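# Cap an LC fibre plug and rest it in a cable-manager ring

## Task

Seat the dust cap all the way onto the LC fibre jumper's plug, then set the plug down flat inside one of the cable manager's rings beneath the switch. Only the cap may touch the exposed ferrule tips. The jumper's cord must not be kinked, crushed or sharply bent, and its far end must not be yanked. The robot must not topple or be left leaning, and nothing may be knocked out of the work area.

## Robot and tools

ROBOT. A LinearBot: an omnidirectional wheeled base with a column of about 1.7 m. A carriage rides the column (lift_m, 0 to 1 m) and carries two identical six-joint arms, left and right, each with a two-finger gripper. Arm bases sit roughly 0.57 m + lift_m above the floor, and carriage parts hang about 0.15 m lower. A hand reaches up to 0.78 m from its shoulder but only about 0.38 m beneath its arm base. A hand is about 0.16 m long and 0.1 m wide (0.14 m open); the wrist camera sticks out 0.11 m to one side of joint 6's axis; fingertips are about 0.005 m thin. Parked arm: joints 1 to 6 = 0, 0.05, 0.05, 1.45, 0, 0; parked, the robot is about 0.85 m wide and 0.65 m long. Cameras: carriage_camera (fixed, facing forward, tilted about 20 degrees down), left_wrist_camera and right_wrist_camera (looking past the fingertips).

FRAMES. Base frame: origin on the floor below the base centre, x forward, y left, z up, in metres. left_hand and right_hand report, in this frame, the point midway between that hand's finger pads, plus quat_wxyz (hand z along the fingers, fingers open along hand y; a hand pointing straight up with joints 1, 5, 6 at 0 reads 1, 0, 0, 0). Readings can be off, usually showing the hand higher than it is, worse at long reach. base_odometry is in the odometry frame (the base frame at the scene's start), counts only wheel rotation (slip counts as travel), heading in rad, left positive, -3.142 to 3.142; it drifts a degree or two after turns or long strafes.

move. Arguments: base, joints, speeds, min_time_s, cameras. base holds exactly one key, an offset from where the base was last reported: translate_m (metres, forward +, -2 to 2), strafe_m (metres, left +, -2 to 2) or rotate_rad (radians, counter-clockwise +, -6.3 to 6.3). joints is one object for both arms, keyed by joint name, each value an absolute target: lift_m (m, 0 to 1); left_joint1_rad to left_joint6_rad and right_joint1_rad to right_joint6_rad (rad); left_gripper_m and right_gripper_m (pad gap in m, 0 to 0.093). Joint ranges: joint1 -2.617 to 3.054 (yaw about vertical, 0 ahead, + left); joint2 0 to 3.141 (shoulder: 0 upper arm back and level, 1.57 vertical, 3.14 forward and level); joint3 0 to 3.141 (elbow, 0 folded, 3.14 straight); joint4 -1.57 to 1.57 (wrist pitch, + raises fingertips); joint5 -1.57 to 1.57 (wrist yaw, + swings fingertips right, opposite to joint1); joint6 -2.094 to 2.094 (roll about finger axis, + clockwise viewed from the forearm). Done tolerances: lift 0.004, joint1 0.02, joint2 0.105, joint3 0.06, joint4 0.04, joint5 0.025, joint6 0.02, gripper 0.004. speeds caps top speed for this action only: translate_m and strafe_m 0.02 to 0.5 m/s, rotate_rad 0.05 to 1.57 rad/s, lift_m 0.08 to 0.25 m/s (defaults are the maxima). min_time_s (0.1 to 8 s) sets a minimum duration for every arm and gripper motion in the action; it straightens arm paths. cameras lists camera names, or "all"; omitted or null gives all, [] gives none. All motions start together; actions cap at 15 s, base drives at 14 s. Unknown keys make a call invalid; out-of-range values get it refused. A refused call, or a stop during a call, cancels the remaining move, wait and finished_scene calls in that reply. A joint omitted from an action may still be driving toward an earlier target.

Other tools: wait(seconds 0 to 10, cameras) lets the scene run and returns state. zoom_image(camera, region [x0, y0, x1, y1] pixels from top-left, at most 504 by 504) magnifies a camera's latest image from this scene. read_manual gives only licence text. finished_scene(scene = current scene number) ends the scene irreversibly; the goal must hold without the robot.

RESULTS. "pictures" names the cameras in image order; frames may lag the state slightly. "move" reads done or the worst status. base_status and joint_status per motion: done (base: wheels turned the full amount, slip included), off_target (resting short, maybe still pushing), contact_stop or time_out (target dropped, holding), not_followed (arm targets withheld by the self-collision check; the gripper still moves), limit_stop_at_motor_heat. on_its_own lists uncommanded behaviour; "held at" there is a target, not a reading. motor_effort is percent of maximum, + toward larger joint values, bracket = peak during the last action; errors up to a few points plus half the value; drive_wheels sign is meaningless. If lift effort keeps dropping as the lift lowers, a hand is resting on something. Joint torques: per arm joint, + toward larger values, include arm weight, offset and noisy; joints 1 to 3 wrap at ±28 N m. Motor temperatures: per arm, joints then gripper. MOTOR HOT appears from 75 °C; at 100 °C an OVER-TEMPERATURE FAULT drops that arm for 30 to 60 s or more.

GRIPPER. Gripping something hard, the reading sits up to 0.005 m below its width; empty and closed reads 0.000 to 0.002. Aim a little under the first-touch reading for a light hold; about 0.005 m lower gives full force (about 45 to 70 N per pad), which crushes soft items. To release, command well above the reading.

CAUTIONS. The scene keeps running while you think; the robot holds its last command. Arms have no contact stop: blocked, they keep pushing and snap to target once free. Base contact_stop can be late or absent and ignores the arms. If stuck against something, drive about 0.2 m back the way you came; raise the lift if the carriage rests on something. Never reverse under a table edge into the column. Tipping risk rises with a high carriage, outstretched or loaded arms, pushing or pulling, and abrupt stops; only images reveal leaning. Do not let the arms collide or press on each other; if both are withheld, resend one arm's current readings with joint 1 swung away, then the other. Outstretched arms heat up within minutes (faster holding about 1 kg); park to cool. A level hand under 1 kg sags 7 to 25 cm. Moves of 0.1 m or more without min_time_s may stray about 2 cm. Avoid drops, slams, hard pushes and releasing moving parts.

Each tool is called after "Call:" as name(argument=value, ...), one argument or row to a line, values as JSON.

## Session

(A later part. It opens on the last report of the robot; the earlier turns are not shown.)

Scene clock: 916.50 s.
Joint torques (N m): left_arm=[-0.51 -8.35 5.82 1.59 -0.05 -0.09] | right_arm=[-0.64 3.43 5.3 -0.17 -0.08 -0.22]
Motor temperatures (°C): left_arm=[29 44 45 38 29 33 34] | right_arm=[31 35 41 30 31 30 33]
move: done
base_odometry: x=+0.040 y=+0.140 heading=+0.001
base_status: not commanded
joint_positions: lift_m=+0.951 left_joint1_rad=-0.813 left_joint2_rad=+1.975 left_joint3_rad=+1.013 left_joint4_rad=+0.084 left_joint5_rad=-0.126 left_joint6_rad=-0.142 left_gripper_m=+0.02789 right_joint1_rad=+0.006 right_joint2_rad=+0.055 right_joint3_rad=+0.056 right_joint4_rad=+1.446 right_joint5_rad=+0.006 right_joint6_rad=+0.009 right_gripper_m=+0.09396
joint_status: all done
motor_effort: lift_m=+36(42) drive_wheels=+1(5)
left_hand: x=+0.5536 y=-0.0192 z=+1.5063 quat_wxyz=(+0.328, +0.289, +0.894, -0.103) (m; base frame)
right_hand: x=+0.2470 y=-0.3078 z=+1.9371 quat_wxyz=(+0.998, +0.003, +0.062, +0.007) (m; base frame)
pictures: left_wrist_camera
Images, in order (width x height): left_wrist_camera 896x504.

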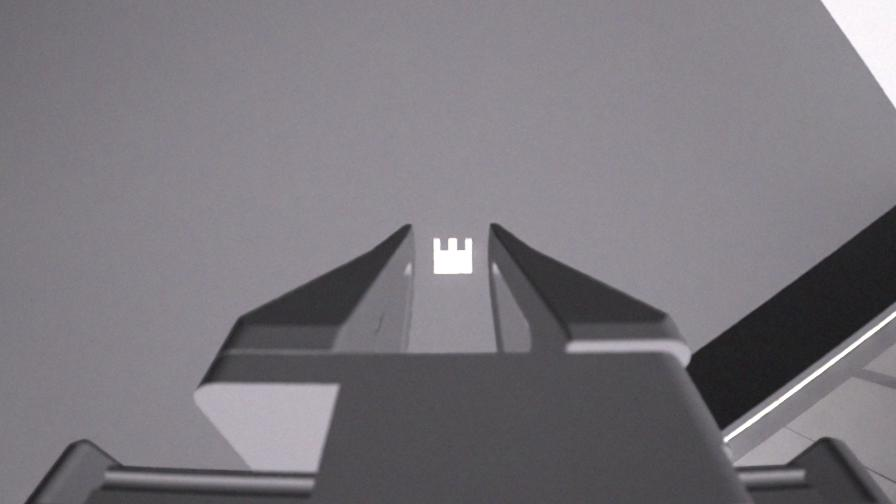

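Call:
move(
  joints={"lift_m": 0.945},
  cameras=[],
)

Call:
move(
  joints={"lift_m": 0.942},
  cameras=["left_wrist_camera"],
)

Call:
zoom_image(
  camera="left_wrist_camera",
  region=[370, 180, 540, 340],
)

Scene clock: 925.80 s.
Joint torques (N m): left_arm=[-0.5 -8.38 5.87 1.38 -0.03 -0.09] | right_arm=[-0.66 3.4 5.27 -0.19 -0.08 -0.22]
Motor temperatures (°C): left_arm=[29 44 45 39 29 33 34] | right_arm=[31 35 41 30 31 30 33]
move: done
base_odometry: x=+0.040 y=+0.140 heading=+0.001
base_status: not commanded
joint_positions: lift_m=+0.945 left_joint1_rad=-0.813 left_joint2_rad=+1.975 left_joint3_rad=+1.013 left_joint4_rad=+0.105 left_joint5_rad=-0.128 left_joint6_rad=-0.142 left_gripper_m=+0.02789 right_joint1_rad=+0.006 right_joint2_rad=+0.055 right_joint3_rad=+0.056 right_joint4_rad=+1.447 right_joint5_rad=+0.006 right_joint6_rad=+0.009 right_gripper_m=+0.09396
joint_status: all done
motor_effort: lift_m=+33(34) drive_wheels=+1(5)
left_hand: x=+0.5564 y=-0.0218 z=+1.5039 quat_wxyz=(+0.337, +0.287, +0.890, -0.107) (m; base frame)
right_hand: x=+0.2469 y=-0.3078 z=+1.9313 quat_wxyz=(+0.998, +0.003, +0.062, +0.007) (m; base frame)
pictures: none
No camera images: "cameras" was empty.

Scene clock: 926.20 s.
Joint torques (N m): left_arm=[-0.5 -8.4 5.87 1.24 -0.01 -0.09] | right_arm=[-0.64 3.43 5.27 -0.18 -0.08 -0.21]
Motor temperatures (°C): left_arm=[29 44 45 39 29 33 34] | right_arm=[31 35 41 30 31 30 33]
move: done
base_odometry: x=+0.040 y=+0.140 heading=+0.001
base_status: not commanded
joint_positions: lift_m=+0.942 left_joint1_rad=-0.813 left_joint2_rad=+1.975 left_joint3_rad=+1.013 left_joint4_rad=+0.121 left_joint5_rad=-0.130 left_joint6_rad=-0.142 left_gripper_m=+0.02789 right_joint1_rad=+0.006 right_joint2_rad=+0.055 right_joint3_rad=+0.056 right_joint4_rad=+1.447 right_joint5_rad=+0.006 right_joint6_rad=+0.009 right_gripper_m=+0.09396
joint_status: all done
motor_effort: lift_m=+32(34) drive_wheels=+6(7)
left_hand: x=+0.5587 y=-0.0237 z=+1.5036 quat_wxyz=(+0.344, +0.285, +0.888, -0.110) (m; base frame)
right_hand: x=+0.2469 y=-0.3078 z=+1.9284 quat_wxyz=(+0.998, +0.003, +0.062, +0.007) (m; base frame)
pictures: left_wrist_camera
Images, in order (width x height): left_wrist_camera 896x504.

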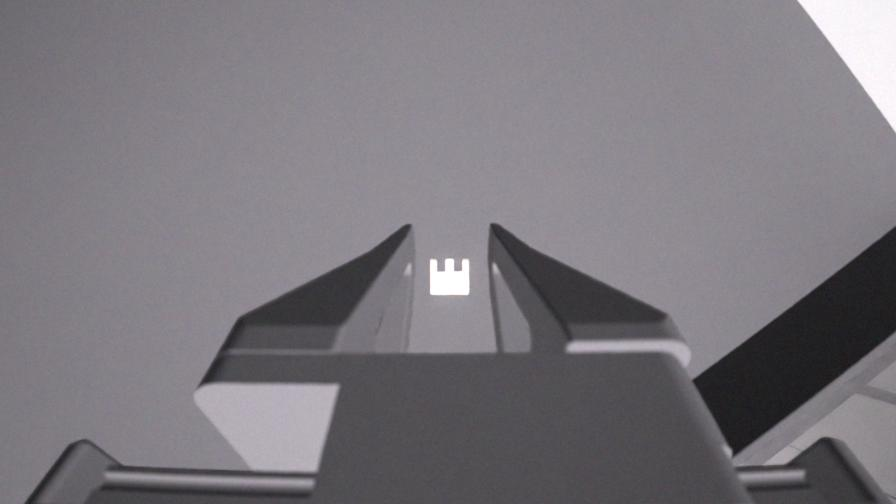

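Scaled by 2.965 from the camera's 896x504 image, which has a finer 1280x720 frame.

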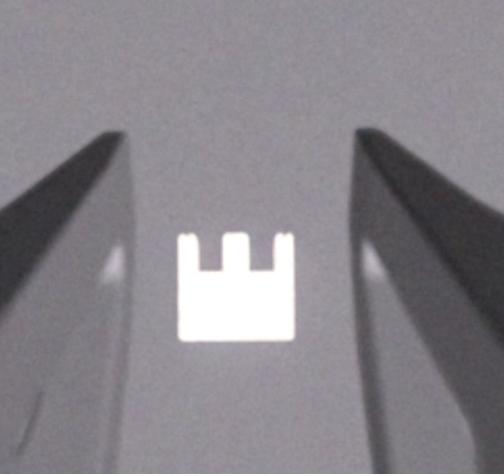

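Call:
move(
  joints={"lift_m": 0.948},
  cameras=[],
)

Call:
move(
  joints={"left_gripper_m": 0.0125},
  min_time_s=1.0,
  cameras=[],
)

Call:
move(
  joints={"left_gripper_m": 0.0105},
  min_time_s=1.0,
  cameras=["left_wrist_camera"],
)

Call:
zoom_image(
  camera="left_wrist_camera",
  region=[370, 180, 540, 340],
)

Scene clock: 966.67 s.
Joint torques (N m): left_arm=[-0.5 -8.38 5.83 1.53 -0.02 -0.09] | right_arm=[-0.64 3.38 5.3 -0.18 -0.08 -0.21]
Motor temperatures (°C): left_arm=[29 45 45 38 29 33 33] | right_arm=[31 35 41 30 31 30 33]
move: done
base_odometry: x=+0.040 y=+0.140 heading=+0.001
base_status: not commanded
joint_positions: lift_m=+0.948 left_joint1_rad=-0.813 left_joint2_rad=+1.975 left_joint3_rad=+1.013 left_joint4_rad=+0.090 left_joint5_rad=-0.130 left_joint6_rad=-0.142 left_gripper_m=+0.02789 right_joint1_rad=+0.006 right_joint2_rad=+0.055 right_joint3_rad=+0.056 right_joint4_rad=+1.447 right_joint5_rad=+0.006 right_joint6_rad=+0.009 right_gripper_m=+0.09396
joint_status: all done
motor_effort: lift_m=+35(43) drive_wheels=+3(7)
left_hand: x=+0.5548 y=-0.0196 z=+1.5044 quat_wxyz=(+0.332, +0.288, +0.893, -0.103) (m; base frame)
right_hand: x=+0.2469 y=-0.3078 z=+1.9342 quat_wxyz=(+0.998, +0.003, +0.062, +0.007) (m; base frame)
pictures: none
No camera images: "cameras" was empty.

Scene clock: 967.97 s.
Joint torques (N m): left_arm=[-0.51 -8.35 5.86 1.52 -0.01 -0.09] | right_arm=[-0.64 3.4 5.27 -0.19 -0.09 -0.21]
Motor temperatures (°C): left_arm=[29 45 45 38 29 33 33] | right_arm=[31 35 41 30 31 30 33]
move: done
base_odometry: x=+0.040 y=+0.140 heading=+0.001
base_status: not commanded
joint_positions: lift_m=+0.948 left_joint1_rad=-0.813 left_joint2_rad=+1.975 left_joint3_rad=+1.013 left_joint4_rad=+0.090 left_joint5_rad=-0.130 left_joint6_rad=-0.142 left_gripper_m=+0.01249 right_joint1_rad=+0.006 right_joint2_rad=+0.055 right_joint3_rad=+0.056 right_joint4_rad=+1.447 right_joint5_rad=+0.006 right_joint6_rad=+0.009 right_gripper_m=+0.09396
joint_status: all done
motor_effort: lift_m=+35(35) drive_wheels=+5(6)
left_hand: x=+0.5548 y=-0.0196 z=+1.5044 quat_wxyz=(+0.332, +0.288, +0.893, -0.103) (m; base frame)
right_hand: x=+0.2469 y=-0.3078 z=+1.9342 quat_wxyz=(+0.998, +0.003, +0.062, +0.007) (m; base frame)
pictures: none
No camera images: "cameras" was empty.

Scene clock: 969.27 s.
Joint torques (N m): left_arm=[-0.5 -8.36 5.85 1.52 -0.01 -0.1] | right_arm=[-0.65 3.38 5.27 -0.18 -0.09 -0.21]
Motor temperatures (°C): left_arm=[29 45 45 38 29 33 33] | right_arm=[31 35 41 30 31 30 33]
move: done
base_odometry: x=+0.040 y=+0.140 heading=+0.001
base_status: not commanded
joint_positions: lift_m=+0.948 left_joint1_rad=-0.813 left_joint2_rad=+1.975 left_joint3_rad=+1.013 left_joint4_rad=+0.090 left_joint5_rad=-0.130 left_joint6_rad=-0.142 left_gripper_m=+0.01189 right_joint1_rad=+0.006 right_joint2_rad=+0.055 right_joint3_rad=+0.056 right_joint4_rad=+1.447 right_joint5_rad=+0.006 right_joint6_rad=+0.009 right_gripper_m=+0.09396
joint_status: all done
motor_effort: lift_m=+35(35) drive_wheels=+4(8)
left_hand: x=+0.5548 y=-0.0196 z=+1.5044 quat_wxyz=(+0.332, +0.288, +0.893, -0.103) (m; base frame)
right_hand: x=+0.2469 y=-0.3078 z=+1.9342 quat_wxyz=(+0.998, +0.003, +0.062, +0.007) (m; base frame)
pictures: left_wrist_camera
Images, in order (width x height): left_wrist_camera 896x504.

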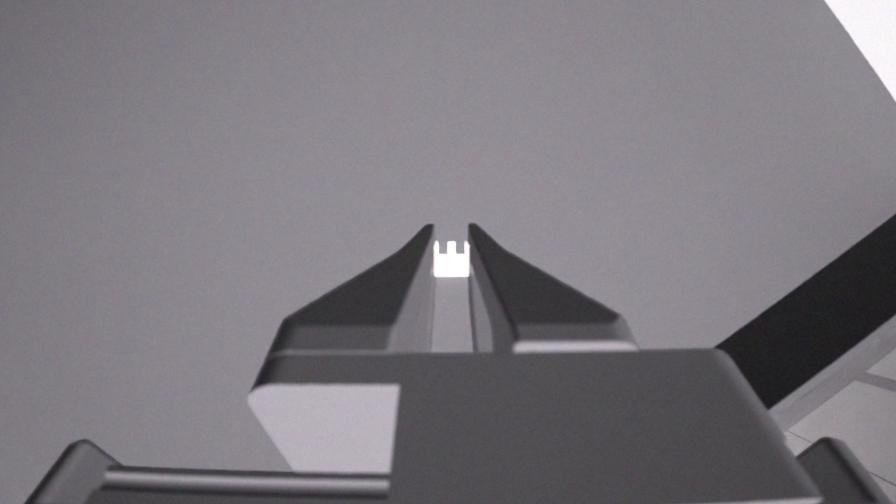

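Scaled by 2.965 from the camera's 896x504 image, which has a finer 1280x720 frame.

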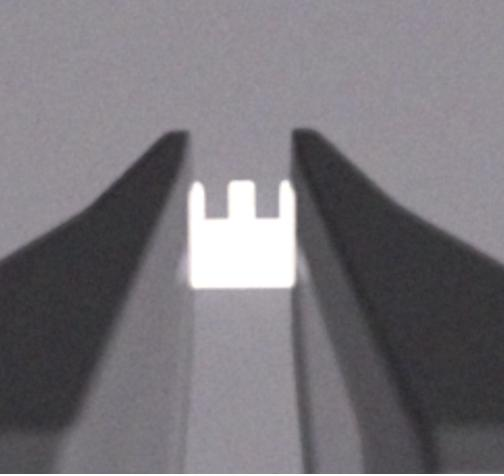

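Call:
move(
  joints={"left_gripper_m": 0.0095},
  min_time_s=1.0,
  cameras=[],
)

Call:
move(
  joints={"lift_m": 0.98},
  speeds={"lift_m": 0.08},
  cameras=["left_wrist_camera", "carriage_camera"],
)

Call:
zoom_image(
  camera="left_wrist_camera",
  region=[370, 180, 540, 340],
)

Scene clock: 977.43 s.
Joint torques (N m): left_arm=[-0.54 -8.38 5.85 1.52 -0.01 -0.09] | right_arm=[-0.64 3.4 5.27 -0.18 -0.08 -0.22]
Motor temperatures (°C): left_arm=[29 45 45 38 29 33 34] | right_arm=[31 35 41 30 31 30 33]
move: done
base_odometry: x=+0.040 y=+0.140 heading=+0.001
base_status: not commanded
joint_positions: lift_m=+0.948 left_joint1_rad=-0.813 left_joint2_rad=+1.975 left_joint3_rad=+1.013 left_joint4_rad=+0.090 left_joint5_rad=-0.130 left_joint6_rad=-0.142 left_gripper_m=+0.01189 right_joint1_rad=+0.006 right_joint2_rad=+0.055 right_joint3_rad=+0.056 right_joint4_rad=+1.447 right_joint5_rad=+0.006 right_joint6_rad=+0.009 right_gripper_m=+0.09396
joint_status: all done
motor_effort: lift_m=+35(35) drive_wheels=+2(7)
left_hand: x=+0.5548 y=-0.0196 z=+1.5044 quat_wxyz=(+0.332, +0.288, +0.893, -0.103) (m; base frame)
right_hand: x=+0.2469 y=-0.3078 z=+1.9342 quat_wxyz=(+0.998, +0.003, +0.062, +0.007) (m; base frame)
pictures: none
No camera images: "cameras" was empty.

Scene clock: 978.27 s.
Joint torques (N m): left_arm=[-0.49 -8.39 5.83 1.59 -0.02 -0.09] | right_arm=[-0.64 3.37 5.29 -0.2 -0.08 -0.21]
Motor temperatures (°C): left_arm=[29 45 45 39 29 33 34] | right_arm=[31 35 41 30 31 30 33]
move: done
base_odometry: x=+0.040 y=+0.140 heading=+0.001
base_status: not commanded
joint_positions: lift_m=+0.980 left_joint1_rad=-0.813 left_joint2_rad=+1.976 left_joint3_rad=+1.013 left_joint4_rad=+0.082 left_joint5_rad=-0.130 left_joint6_rad=-0.142 left_gripper_m=+0.01189 right_joint1_rad=+0.006 right_joint2_rad=+0.055 right_joint3_rad=+0.056 right_joint4_rad=+1.447 right_joint5_rad=+0.006 right_joint6_rad=+0.009 right_gripper_m=+0.09396
joint_status: all done
motor_effort: lift_m=+35(42) drive_wheels=+4(7)
left_hand: x=+0.5537 y=-0.0184 z=+1.5348 quat_wxyz=(+0.328, +0.288, +0.894, -0.101) (m; base frame)
right_hand: x=+0.2468 y=-0.3078 z=+1.9662 quat_wxyz=(+0.998, +0.003, +0.062, +0.007) (m; base frame)
pictures: carriage_camera, left_wrist_camera
Images, in order (width x height): carriage_camera 896x504, left_wrist_camera 896x504.

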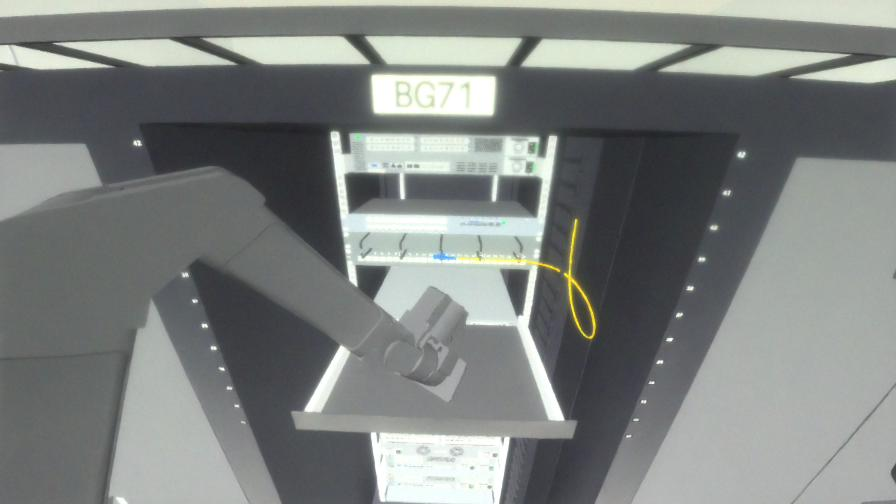

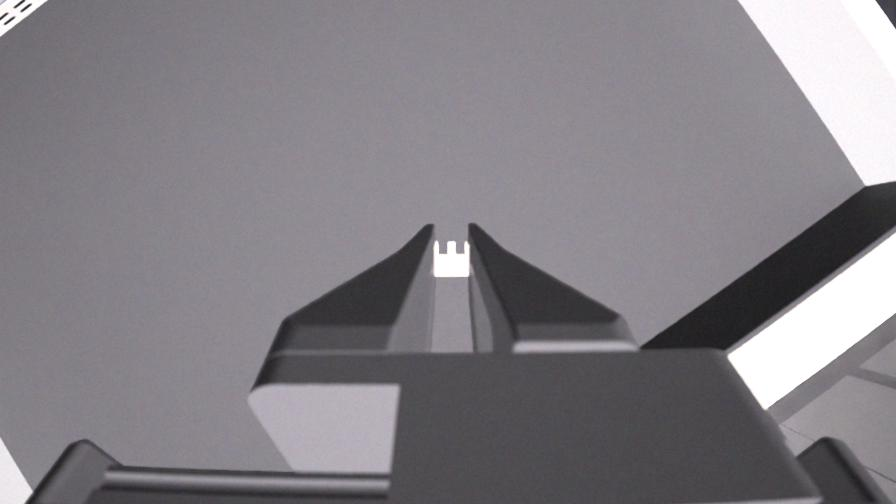

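Scaled by 2.965 from the camera's 896x504 image, which has a finer 1280x720 frame.

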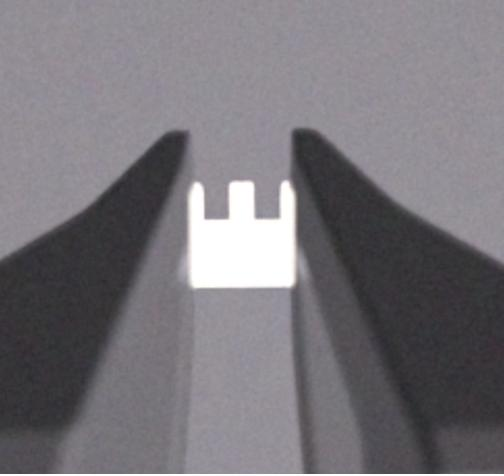

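Call:
move(
  joints={"left_joint1_rad": -0.82, "left_joint2_rad": 1.0, "left_joint3_rad": 0.5, "left_joint4_rad": 0.75, "left_joint5_rad": -0.1, "left_joint6_rad": -0.1},
  min_time_s=2.5,
  cameras=["left_wrist_camera"],
)

Call:
move(
  joints={"left_joint1_rad": 0.0, "left_joint2_rad": 0.1, "left_joint3_rad": 0.1, "left_joint4_rad": 1.4, "left_joint5_rad": 0.0, "left_joint6_rad": 0.0, "lift_m": 0.94},
  min_time_s=2.5,
  cameras=["left_wrist_camera", "carriage_camera"],
)

Call:
zoom_image(
  camera="carriage_camera",
  region=[330, 130, 610, 350],
)

Scene clock: 1119.73 s.
Joint torques (N m): left_arm=[-0.5 -3.47 6.75 2.15 0.19 0.13] | right_arm=[-0.65 3.38 5.27 -0.19 -0.08 -0.21]
Motor temperatures (°C): left_arm=[29 49 45 42 29 33 35] | right_arm=[31 35 41 30 31 30 33]
move: done
base_odometry: x=+0.040 y=+0.140 heading=+0.001
base_status: not commanded
joint_positions: lift_m=+0.980 left_joint1_rad=-0.813 left_joint2_rad=+1.014 left_joint3_rad=+0.517 left_joint4_rad=+0.733 left_joint5_rad=-0.114 left_joint6_rad=-0.112 left_gripper_m=+0.01189 right_joint1_rad=+0.006 right_joint2_rad=+0.055 right_joint3_rad=+0.056 right_joint4_rad=+1.447 right_joint5_rad=+0.006 right_joint6_rad=+0.009 right_gripper_m=+0.09396
joint_status: all done
motor_effort: lift_m=+35(35) drive_wheels=+3(7)
left_hand: x=+0.4785 y=+0.0570 z=+1.8649 quat_wxyz=(+0.718, +0.170, +0.596, -0.318) (m; base frame)
right_hand: x=+0.2468 y=-0.3078 z=+1.9662 quat_wxyz=(+0.998, +0.003, +0.062, +0.007) (m; base frame)
pictures: left_wrist_camera
Images, in order (width x height): left_wrist_camera 896x504.

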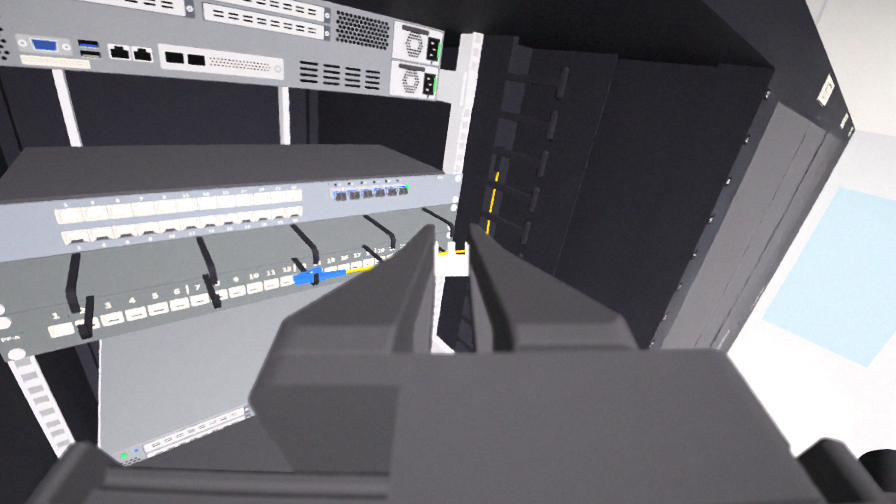

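Scene clock: 1122.53 s.
Joint torques (N m): left_arm=[0.7 2.63 5.09 -0.03 0.2 0.12] | right_arm=[-0.65 3.44 5.37 -0.19 -0.09 -0.22]
Motor temperatures (°C): left_arm=[29 48 45 41 29 33 35] | right_arm=[31 35 41 30 31 30 33]
move: done
base_odometry: x=+0.040 y=+0.140 heading=+0.001
base_status: not commanded
joint_positions: lift_m=+0.940 left_joint1_rad=-0.008 left_joint2_rad=+0.109 left_joint3_rad=+0.115 left_joint4_rad=+1.388 left_joint5_rad=-0.014 left_joint6_rad=-0.011 left_gripper_m=+0.01189 right_joint1_rad=+0.006 right_joint2_rad=+0.054 right_joint3_rad=+0.054 right_joint4_rad=+1.447 right_joint5_rad=+0.006 right_joint6_rad=+0.009 right_gripper_m=+0.09396
joint_status: all done
motor_effort: lift_m=+35(36) drive_wheels=+3(8)
left_hand: x=+0.2607 y=+0.3089 z=+1.9398 quat_wxyz=(+0.996, -0.007, +0.088, -0.009) (m; base frame)
right_hand: x=+0.2469 y=-0.3078 z=+1.9259 quat_wxyz=(+0.998, +0.003, +0.062, +0.007) (m; base frame)
pictures: carriage_camera, left_wrist_camera
Images, in order (width x height): carriage_camera 896x504, left_wrist_camera 896x504.

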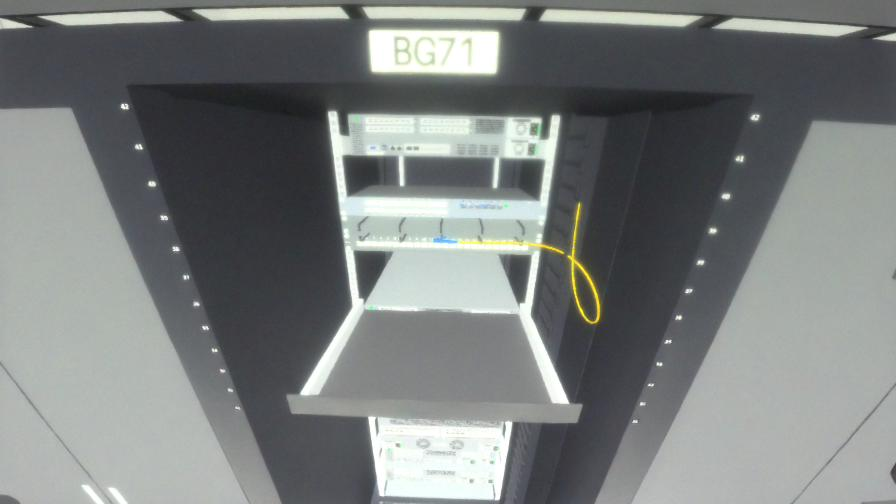

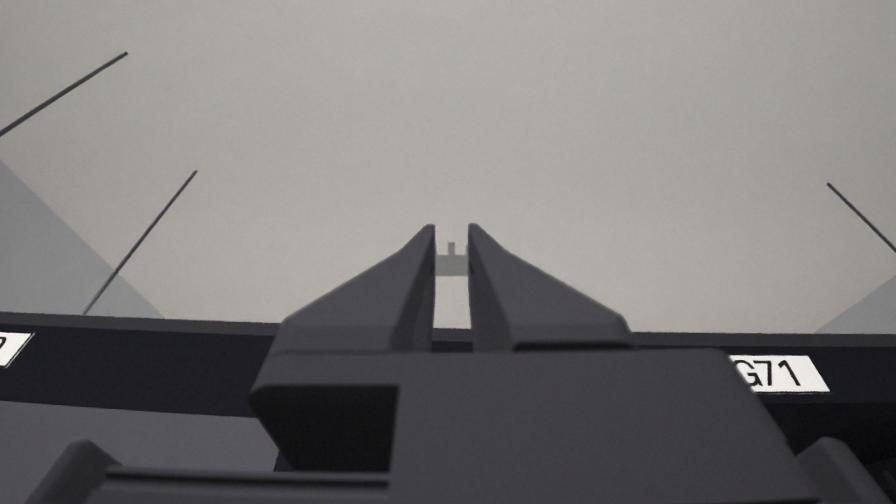

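Scaled by 1.800 from the camera's 896x504 image, which has a finer 1280x720 frame.

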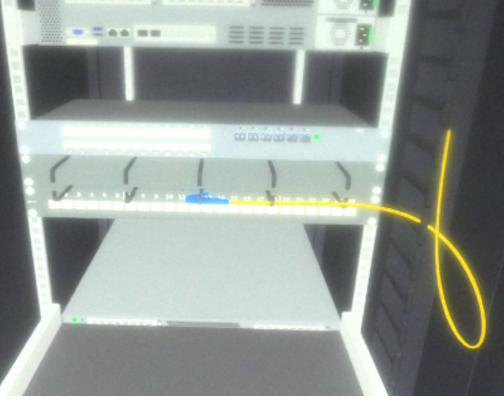

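Call:
move(
  joints={"right_joint1_rad": 0.88, "right_joint2_rad": 1.4, "right_joint3_rad": 0.5, "right_joint4_rad": 0.9, "right_joint5_rad": 0.88, "right_joint6_rad": -1.57, "right_gripper_m": 0.05},
  min_time_s=3,
  cameras=["right_wrist_camera", "carriage_camera"],
)

Scene clock: 1130.47 s.
Joint torques (N m): left_arm=[0.68 2.65 5.04 -0.08 0.16 0.12] | right_arm=[0.54 -4.07 8.69 2.21 0.12 -0.11]
Motor temperatures (°C): left_arm=[29 47 45 40 29 33 35] | right_arm=[31 35 41 30 31 30 33]
move: done
base_odometry: x=+0.040 y=+0.140 heading=+0.001
base_status: not commanded
joint_positions: lift_m=+0.940 left_joint1_rad=-0.008 left_joint2_rad=+0.109 left_joint3_rad=+0.115 left_joint4_rad=+1.391 left_joint5_rad=-0.010 left_joint6_rad=-0.010 left_gripper_m=+0.01189 right_joint1_rad=+0.874 right_joint2_rad=+1.389 right_joint3_rad=+0.476 right_joint4_rad=+0.917 right_joint5_rad=+0.870 right_joint6_rad=-1.558 right_gripper_m=+0.05013
joint_status: all done
motor_effort: lift_m=+35(36) drive_wheels=+3(7)
left_hand: x=+0.2601 y=+0.3083 z=+1.9398 quat_wxyz=(+0.996, -0.005, +0.087, -0.009) (m; base frame)
right_hand: x=+0.5435 y=-0.1194 z=+1.7109 quat_wxyz=(+0.506, -0.496, +0.502, -0.496) (m; base frame)
pictures: carriage_camera, right_wrist_camera
Images, in order (width x height): carriage_camera 896x504, right_wrist_camera 896x504.

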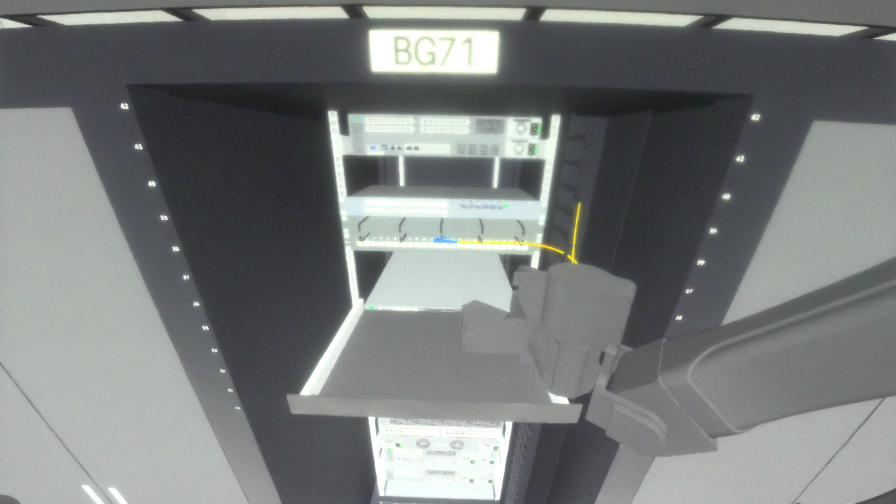

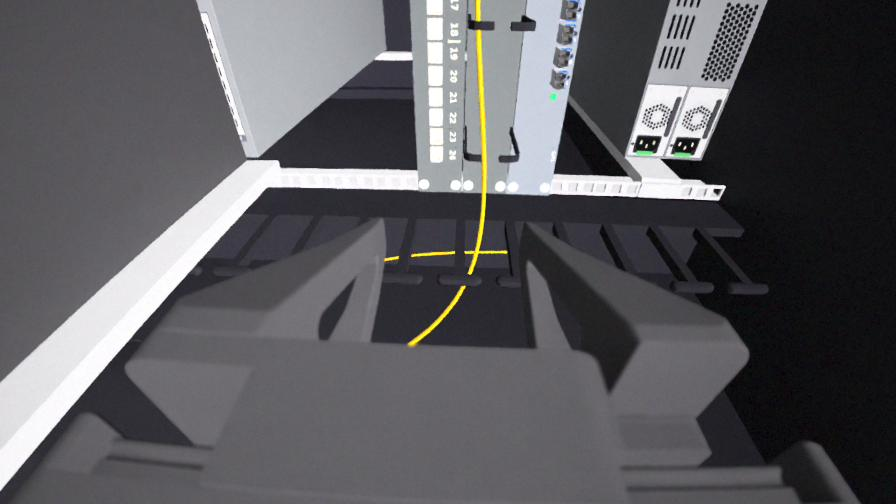

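Call:
move(
  joints={"right_joint1_rad": 0.890, "right_joint2_rad": 1.895, "right_joint3_rad": 1.06, "right_joint4_rad": 0.83, "right_joint5_rad": 0.894, "right_joint6_rad": -1.582},
  min_time_s=2.5,
  cameras=["right_wrist_camera", "carriage_camera"],
)

Scene clock: 1143.93 s.
Joint torques (N m): left_arm=[0.69 2.65 5.01 -0.08 0.17 0.11] | right_arm=[0.57 -8.5 8.95 2.19 0.11 -0.13]
Motor temperatures (°C): left_arm=[29 45 45 38 29 33 35] | right_arm=[31 36 43 33 31 30 33]
move: done
base_odometry: x=+0.040 y=+0.140 heading=+0.001
base_status: not commanded
joint_positions: lift_m=+0.940 left_joint1_rad=-0.008 left_joint2_rad=+0.109 left_joint3_rad=+0.115 left_joint4_rad=+1.391 left_joint5_rad=-0.010 left_joint6_rad=-0.010 left_gripper_m=+0.01189 right_joint1_rad=+0.883 right_joint2_rad=+1.877 right_joint3_rad=+1.036 right_joint4_rad=+0.847 right_joint5_rad=+0.884 right_joint6_rad=-1.571 right_gripper_m=+0.05013
joint_status: all done
motor_effort: lift_m=+36(36) drive_wheels=+1(7)
left_hand: x=+0.2601 y=+0.3083 z=+1.9398 quat_wxyz=(+0.996, -0.005, +0.087, -0.009) (m; base frame)
right_hand: x=+0.6293 y=-0.0121 z=+1.7179 quat_wxyz=(+0.502, -0.498, +0.500, -0.500) (m; base frame)
pictures: carriage_camera, right_wrist_camera
Images, in order (width x height): carriage_camera 896x504, right_wrist_camera 896x504.

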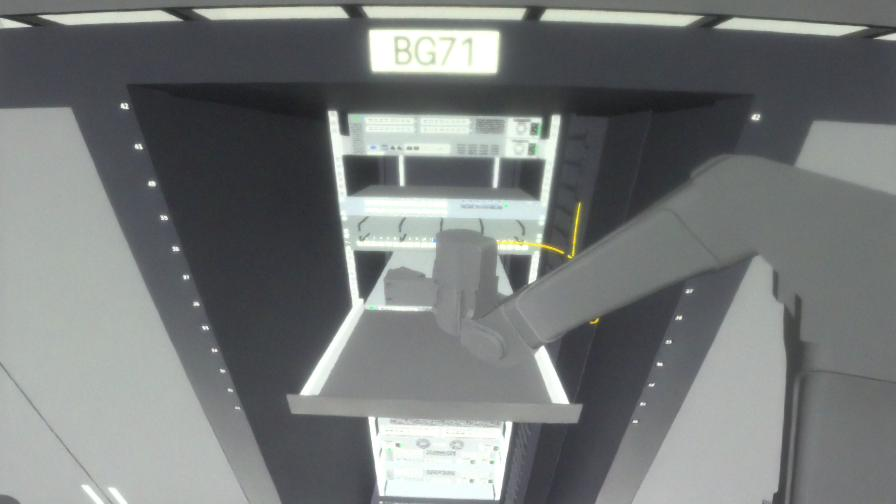

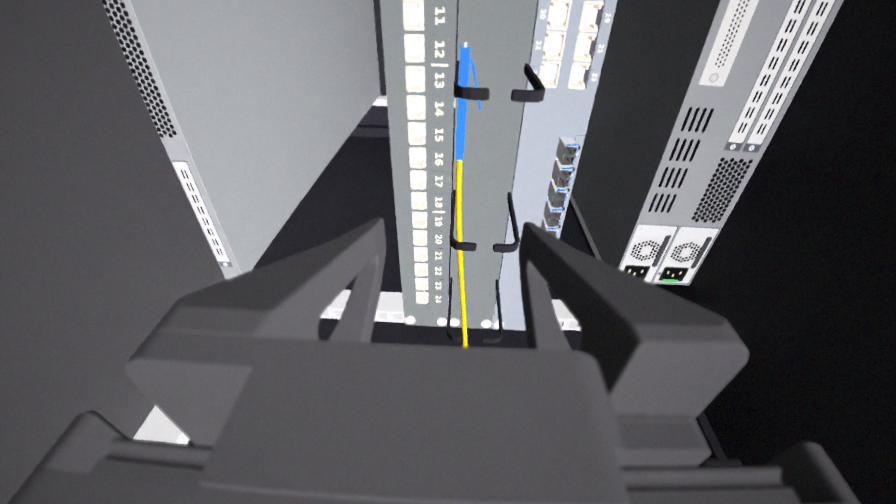

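Call:
zoom_image(
  camera="right_wrist_camera",
  region=[380, 20, 580, 200],
)

Call:
zoom_image(
  camera="right_wrist_camera",
  region=[380, 140, 600, 360],
)

Scaled by 2.520 from the camera's 896x504 image, which has a finer 1280x720 frame.

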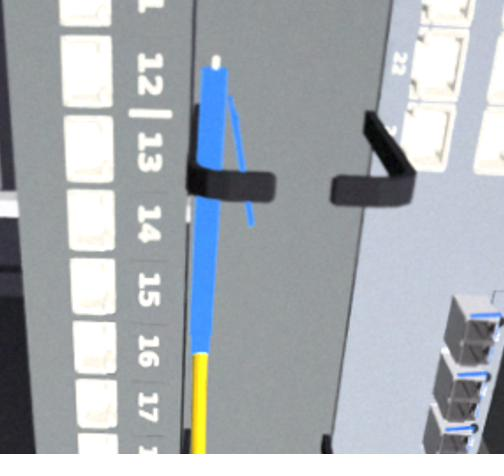

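Scaled by 2.291 from the camera's 896x504 image, which has a finer 1280x720 frame.

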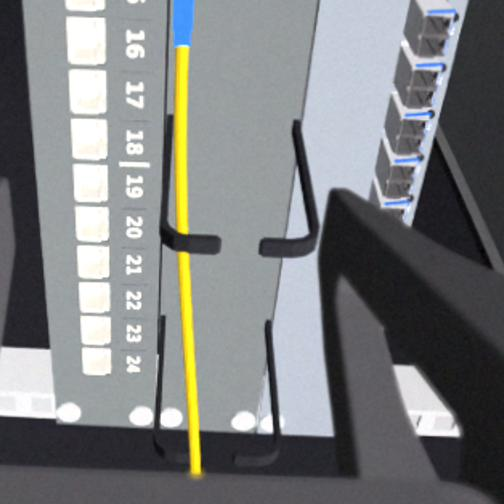

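Call:
move(
  joints={"right_joint1_rad": 0.8167, "right_joint2_rad": 1.976, "right_joint3_rad": 1.2014, "right_joint4_rad": 0.764, "right_joint5_rad": 0.8197, "right_joint6_rad": -1.582, "right_gripper_m": 0.034},
  min_time_s=2,
  cameras=["right_wrist_camera"],
)

Call:
zoom_image(
  camera="right_wrist_camera",
  region=[350, 60, 570, 280],
)

Scene clock: 1189.47 s.
Joint torques (N m): left_arm=[0.7 2.65 5.03 -0.08 0.17 0.12] | right_arm=[-0.66 -9.32 9.31 2.24 -0.09 -0.13]
Motor temperatures (°C): left_arm=[29 42 45 36 29 33 36] | right_arm=[31 40 45 36 31 30 33]
move: done
base_odometry: x=+0.040 y=+0.140 heading=+0.001
base_status: not commanded
joint_positions: lift_m=+0.940 left_joint1_rad=-0.008 left_joint2_rad=+0.109 left_joint3_rad=+0.115 left_joint4_rad=+1.391 left_joint5_rad=-0.010 left_joint6_rad=-0.010 left_gripper_m=+0.01189 right_joint1_rad=+0.823 right_joint2_rad=+1.956 right_joint3_rad=+1.177 right_joint4_rad=+0.782 right_joint5_rad=+0.830 right_joint6_rad=-1.572 right_gripper_m=+0.03414
joint_status: all done
motor_effort: lift_m=+36(36) drive_wheels=+4(6)
left_hand: x=+0.2601 y=+0.3083 z=+1.9398 quat_wxyz=(+0.996, -0.005, +0.087, -0.009) (m; base frame)
right_hand: x=+0.6657 y=-0.0078 z=+1.7232 quat_wxyz=(+0.499, -0.498, +0.501, -0.502) (m; base frame)
pictures: right_wrist_camera
Images, in order (width x height): right_wrist_camera 896x504.

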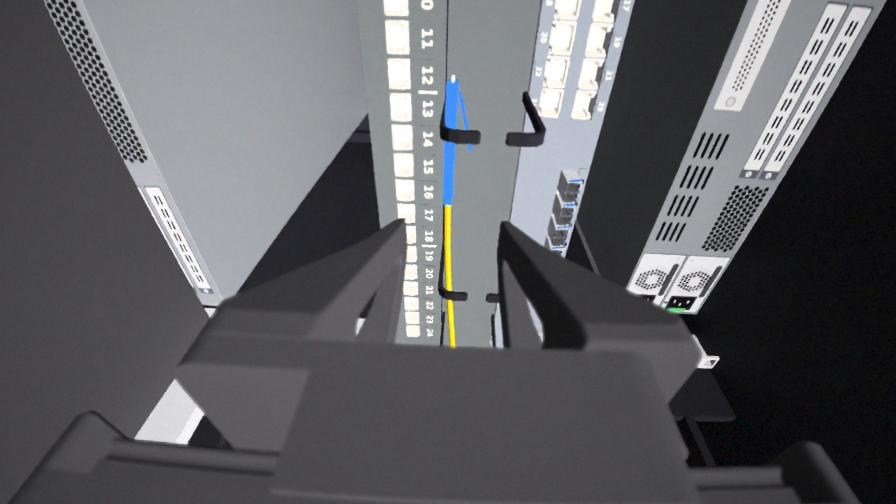

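Scaled by 2.291 from the camera's 896x504 image, which has a finer 1280x720 frame.

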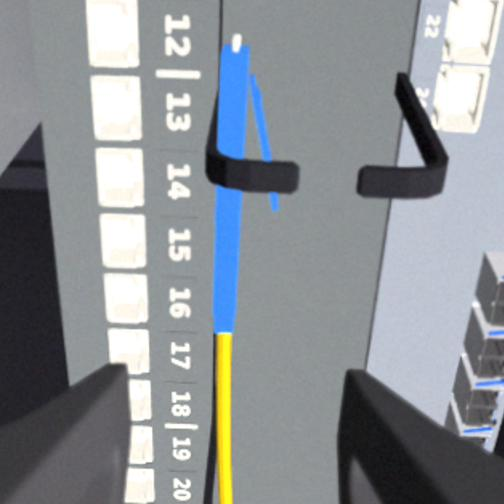

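Call:
move(
  joints={"right_joint1_rad": 0.782, "right_joint2_rad": 2.026, "right_joint3_rad": 1.272, "right_joint4_rad": 0.741, "right_joint5_rad": 0.781, "right_joint6_rad": -1.582},
  min_time_s=1.5,
  cameras=["right_wrist_camera"],
)

Call:
zoom_image(
  camera="right_wrist_camera",
  region=[350, 80, 570, 300],
)

Scene clock: 1216.93 s.
Joint torques (N m): left_arm=[0.7 2.65 5.04 -0.07 0.16 0.11] | right_arm=[-0.65 -9.81 9.37 2.25 -0.09 -0.12]
Motor temperatures (°C): left_arm=[29 41 44 35 29 33 36] | right_arm=[31 41 46 37 31 30 33]
move: done
base_odometry: x=+0.040 y=+0.140 heading=+0.001
base_status: not commanded
joint_positions: lift_m=+0.940 left_joint1_rad=-0.008 left_joint2_rad=+0.109 left_joint3_rad=+0.115 left_joint4_rad=+1.391 left_joint5_rad=-0.010 left_joint6_rad=-0.010 left_gripper_m=+0.01189 right_joint1_rad=+0.788 right_joint2_rad=+2.005 right_joint3_rad=+1.247 right_joint4_rad=+0.759 right_joint5_rad=+0.791 right_joint6_rad=-1.572 right_gripper_m=+0.03414
joint_status: all done
motor_effort: lift_m=+36(36) drive_wheels=+3(7)
left_hand: x=+0.2601 y=+0.3083 z=+1.9398 quat_wxyz=(+0.996, -0.005, +0.087, -0.009) (m; base frame)
right_hand: x=+0.6865 y=-0.0068 z=+1.7222 quat_wxyz=(+0.499, -0.499, +0.501, -0.501) (m; base frame)
pictures: right_wrist_camera
Images, in order (width x height): right_wrist_camera 896x504.

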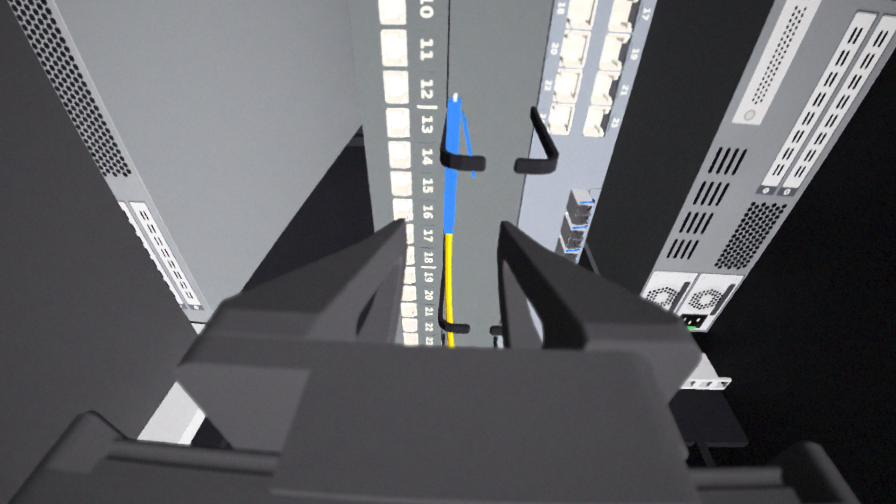

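Scaled by 2.291 from the camera's 896x504 image, which has a finer 1280x720 frame.

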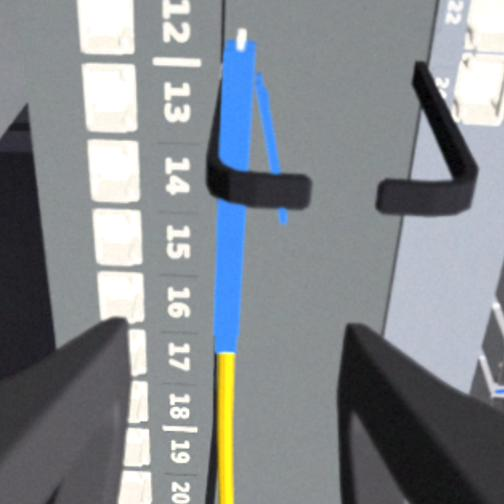

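Call:
move(
  joints={"right_joint1_rad": 0.749, "right_joint2_rad": 2.083, "right_joint3_rad": 1.3525, "right_joint4_rad": 0.716, "right_joint5_rad": 0.745, "right_joint6_rad": -1.581},
  min_time_s=1.5,
  cameras=["right_wrist_camera"],
)

Call:
zoom_image(
  camera="right_wrist_camera",
  region=[350, 90, 570, 310],
)

Scene clock: 1234.70 s.
Joint torques (N m): left_arm=[0.69 2.65 5.03 -0.07 0.16 0.11] | right_arm=[-0.64 -10.32 9.5 2.28 -0.11 -0.11]
Motor temperatures (°C): left_arm=[29 41 44 35 29 33 36] | right_arm=[31 43 48 38 31 30 33]
move: done
base_odometry: x=+0.040 y=+0.140 heading=+0.001
base_status: not commanded
joint_positions: lift_m=+0.940 left_joint1_rad=-0.008 left_joint2_rad=+0.109 left_joint3_rad=+0.115 left_joint4_rad=+1.391 left_joint5_rad=-0.010 left_joint6_rad=-0.010 left_gripper_m=+0.01189 right_joint1_rad=+0.755 right_joint2_rad=+2.062 right_joint3_rad=+1.327 right_joint4_rad=+0.734 right_joint5_rad=+0.755 right_joint6_rad=-1.572 right_gripper_m=+0.03414
joint_status: all done
motor_effort: lift_m=+36(36) drive_wheels=+1(7)
left_hand: x=+0.2601 y=+0.3083 z=+1.9398 quat_wxyz=(+0.996, -0.005, +0.087, -0.009) (m; base frame)
right_hand: x=+0.7080 y=-0.0051 z=+1.7204 quat_wxyz=(+0.499, -0.501, +0.500, -0.500) (m; base frame)
pictures: right_wrist_camera
Images, in order (width x height): right_wrist_camera 896x504.

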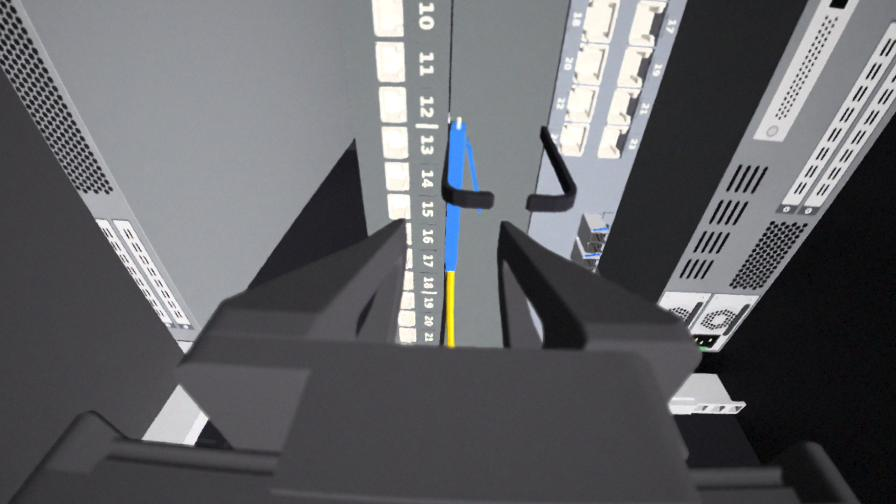

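Scaled by 2.291 from the camera's 896x504 image, which has a finer 1280x720 frame.

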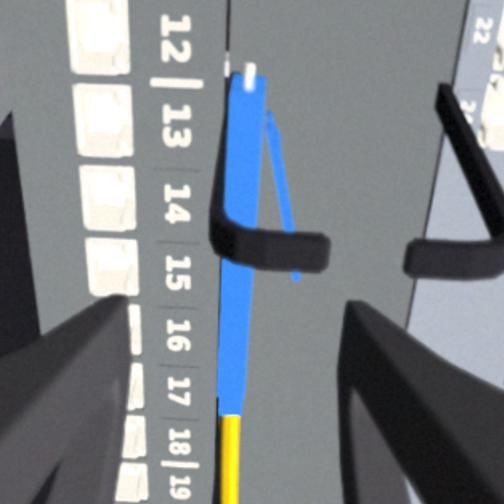

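Call:
move(
  joints={"right_gripper_m": 0.008},
  min_time_s=1.5,
  cameras=["right_wrist_camera"],
)

Call:
zoom_image(
  camera="right_wrist_camera",
  region=[350, 90, 570, 310],
)

Scene clock: 1254.50 s.
Joint torques (N m): left_arm=[0.68 2.69 5.03 -0.08 0.17 0.12] | right_arm=[-0.62 -10.35 9.4 2.29 -0.08 -0.11]
Motor temperatures (°C): left_arm=[29 40 44 34 29 33 36] | right_arm=[31 44 48 39 31 30 33]
move: done
base_odometry: x=+0.040 y=+0.140 heading=+0.001
base_status: not commanded
joint_positions: lift_m=+0.940 left_joint1_rad=-0.008 left_joint2_rad=+0.109 left_joint3_rad=+0.115 left_joint4_rad=+1.391 left_joint5_rad=-0.010 left_joint6_rad=-0.010 left_gripper_m=+0.01189 right_joint1_rad=+0.755 right_joint2_rad=+2.062 right_joint3_rad=+1.328 right_joint4_rad=+0.732 right_joint5_rad=+0.754 right_joint6_rad=-1.572 right_gripper_m=+0.00814
joint_status: all done
motor_effort: lift_m=+35(36) drive_wheels=+3(8)
left_hand: x=+0.2601 y=+0.3083 z=+1.9398 quat_wxyz=(+0.996, -0.005, +0.087, -0.009) (m; base frame)
right_hand: x=+0.7081 y=-0.0049 z=+1.7205 quat_wxyz=(+0.499, -0.501, +0.500, -0.500) (m; base frame)
pictures: right_wrist_camera
Images, in order (width x height): right_wrist_camera 896x504.

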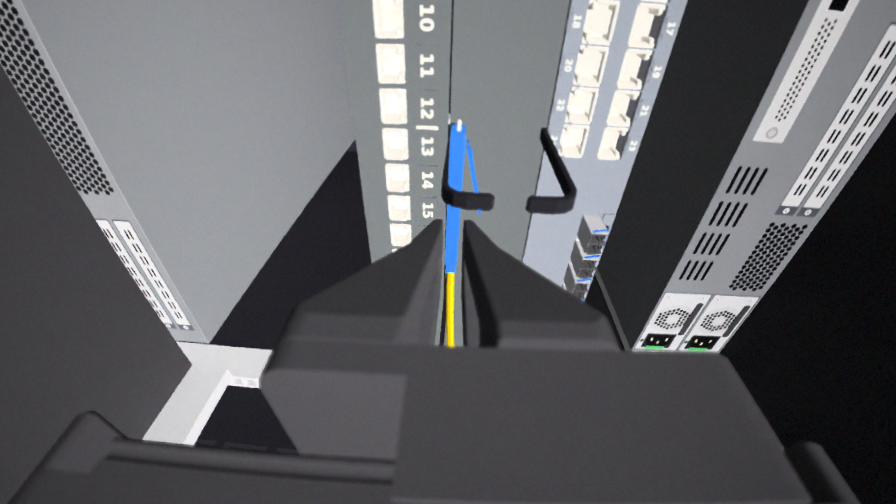

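Scaled by 2.291 from the camera's 896x504 image, which has a finer 1280x720 frame.

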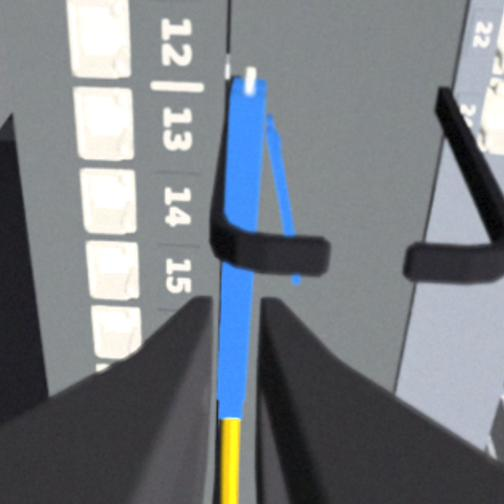

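Call:
move(
  joints={"lift_m": 0.939},
  cameras=[],
)

Call:
move(
  joints={"right_gripper_m": 0.006},
  min_time_s=1.0,
  cameras=["right_wrist_camera"],
)

Call:
zoom_image(
  camera="right_wrist_camera",
  region=[350, 90, 570, 310],
)

Scene clock: 1267.63 s.
Joint torques (N m): left_arm=[0.69 2.77 5.19 -0.08 0.17 0.11] | right_arm=[-0.65 -10.48 9.29 2.31 -0.08 -0.11]
Motor temperatures (°C): left_arm=[29 40 44 34 29 33 36] | right_arm=[31 45 48 40 31 30 33]
move: done
base_odometry: x=+0.040 y=+0.140 heading=+0.001
base_status: not commanded
joint_positions: lift_m=+0.939 left_joint1_rad=-0.008 left_joint2_rad=+0.108 left_joint3_rad=+0.113 left_joint4_rad=+1.391 left_joint5_rad=-0.010 left_joint6_rad=-0.010 left_gripper_m=+0.01189 right_joint1_rad=+0.755 right_joint2_rad=+2.063 right_joint3_rad=+1.330 right_joint4_rad=+0.730 right_joint5_rad=+0.754 right_joint6_rad=-1.572 right_gripper_m=+0.00814
joint_status: all done
motor_effort: lift_m=+33(34) drive_wheels=+5(8)
left_hand: x=+0.2601 y=+0.3083 z=+1.9385 quat_wxyz=(+0.996, -0.005, +0.087, -0.009) (m; base frame)
right_hand: x=+0.7083 y=-0.0045 z=+1.7191 quat_wxyz=(+0.499, -0.502, +0.499, -0.500) (m; base frame)
pictures: none
No camera images: "cameras" was empty.

Scene clock: 1268.93 s.
Joint torques (N m): left_arm=[0.7 2.77 5.2 -0.07 0.15 0.11] | right_arm=[-0.64 -10.51 9.29 2.31 -0.08 -0.12]
Motor temperatures (°C): left_arm=[29 40 44 34 29 33 36] | right_arm=[31 45 48 40 31 30 33]
move: done
base_odometry: x=+0.040 y=+0.140 heading=+0.001
base_status: not commanded
joint_positions: lift_m=+0.939 left_joint1_rad=-0.008 left_joint2_rad=+0.108 left_joint3_rad=+0.113 left_joint4_rad=+1.391 left_joint5_rad=-0.010 left_joint6_rad=-0.010 left_gripper_m=+0.01189 right_joint1_rad=+0.755 right_joint2_rad=+2.063 right_joint3_rad=+1.330 right_joint4_rad=+0.730 right_joint5_rad=+0.754 right_joint6_rad=-1.572 right_gripper_m=+0.00613
joint_status: all done
motor_effort: lift_m=+33(33) drive_wheels=+0(6)
left_hand: x=+0.2601 y=+0.3083 z=+1.9385 quat_wxyz=(+0.996, -0.005, +0.087, -0.009) (m; base frame)
right_hand: x=+0.7083 y=-0.0045 z=+1.7191 quat_wxyz=(+0.499, -0.502, +0.499, -0.500) (m; base frame)
pictures: right_wrist_camera
Images, in order (width x height): right_wrist_camera 896x504.

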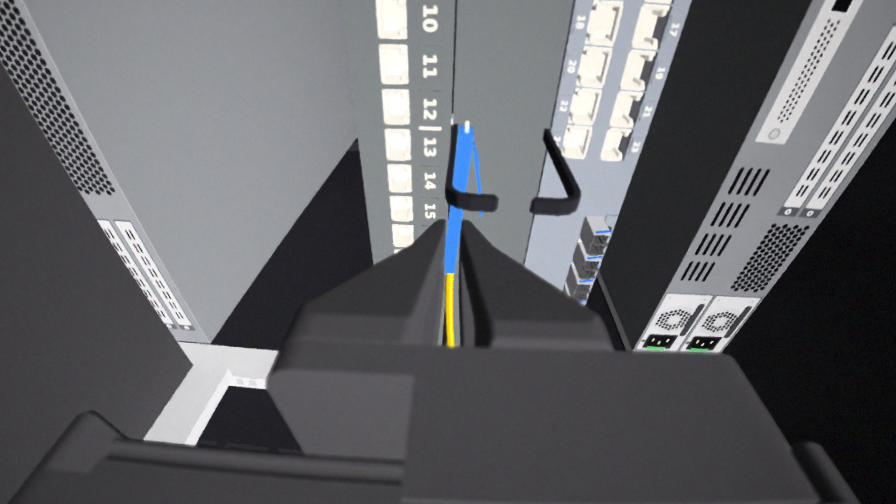

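Scaled by 2.291 from the camera's 896x504 image, which has a finer 1280x720 frame.

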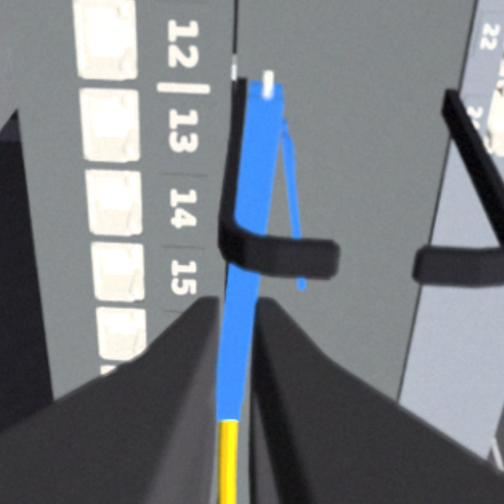

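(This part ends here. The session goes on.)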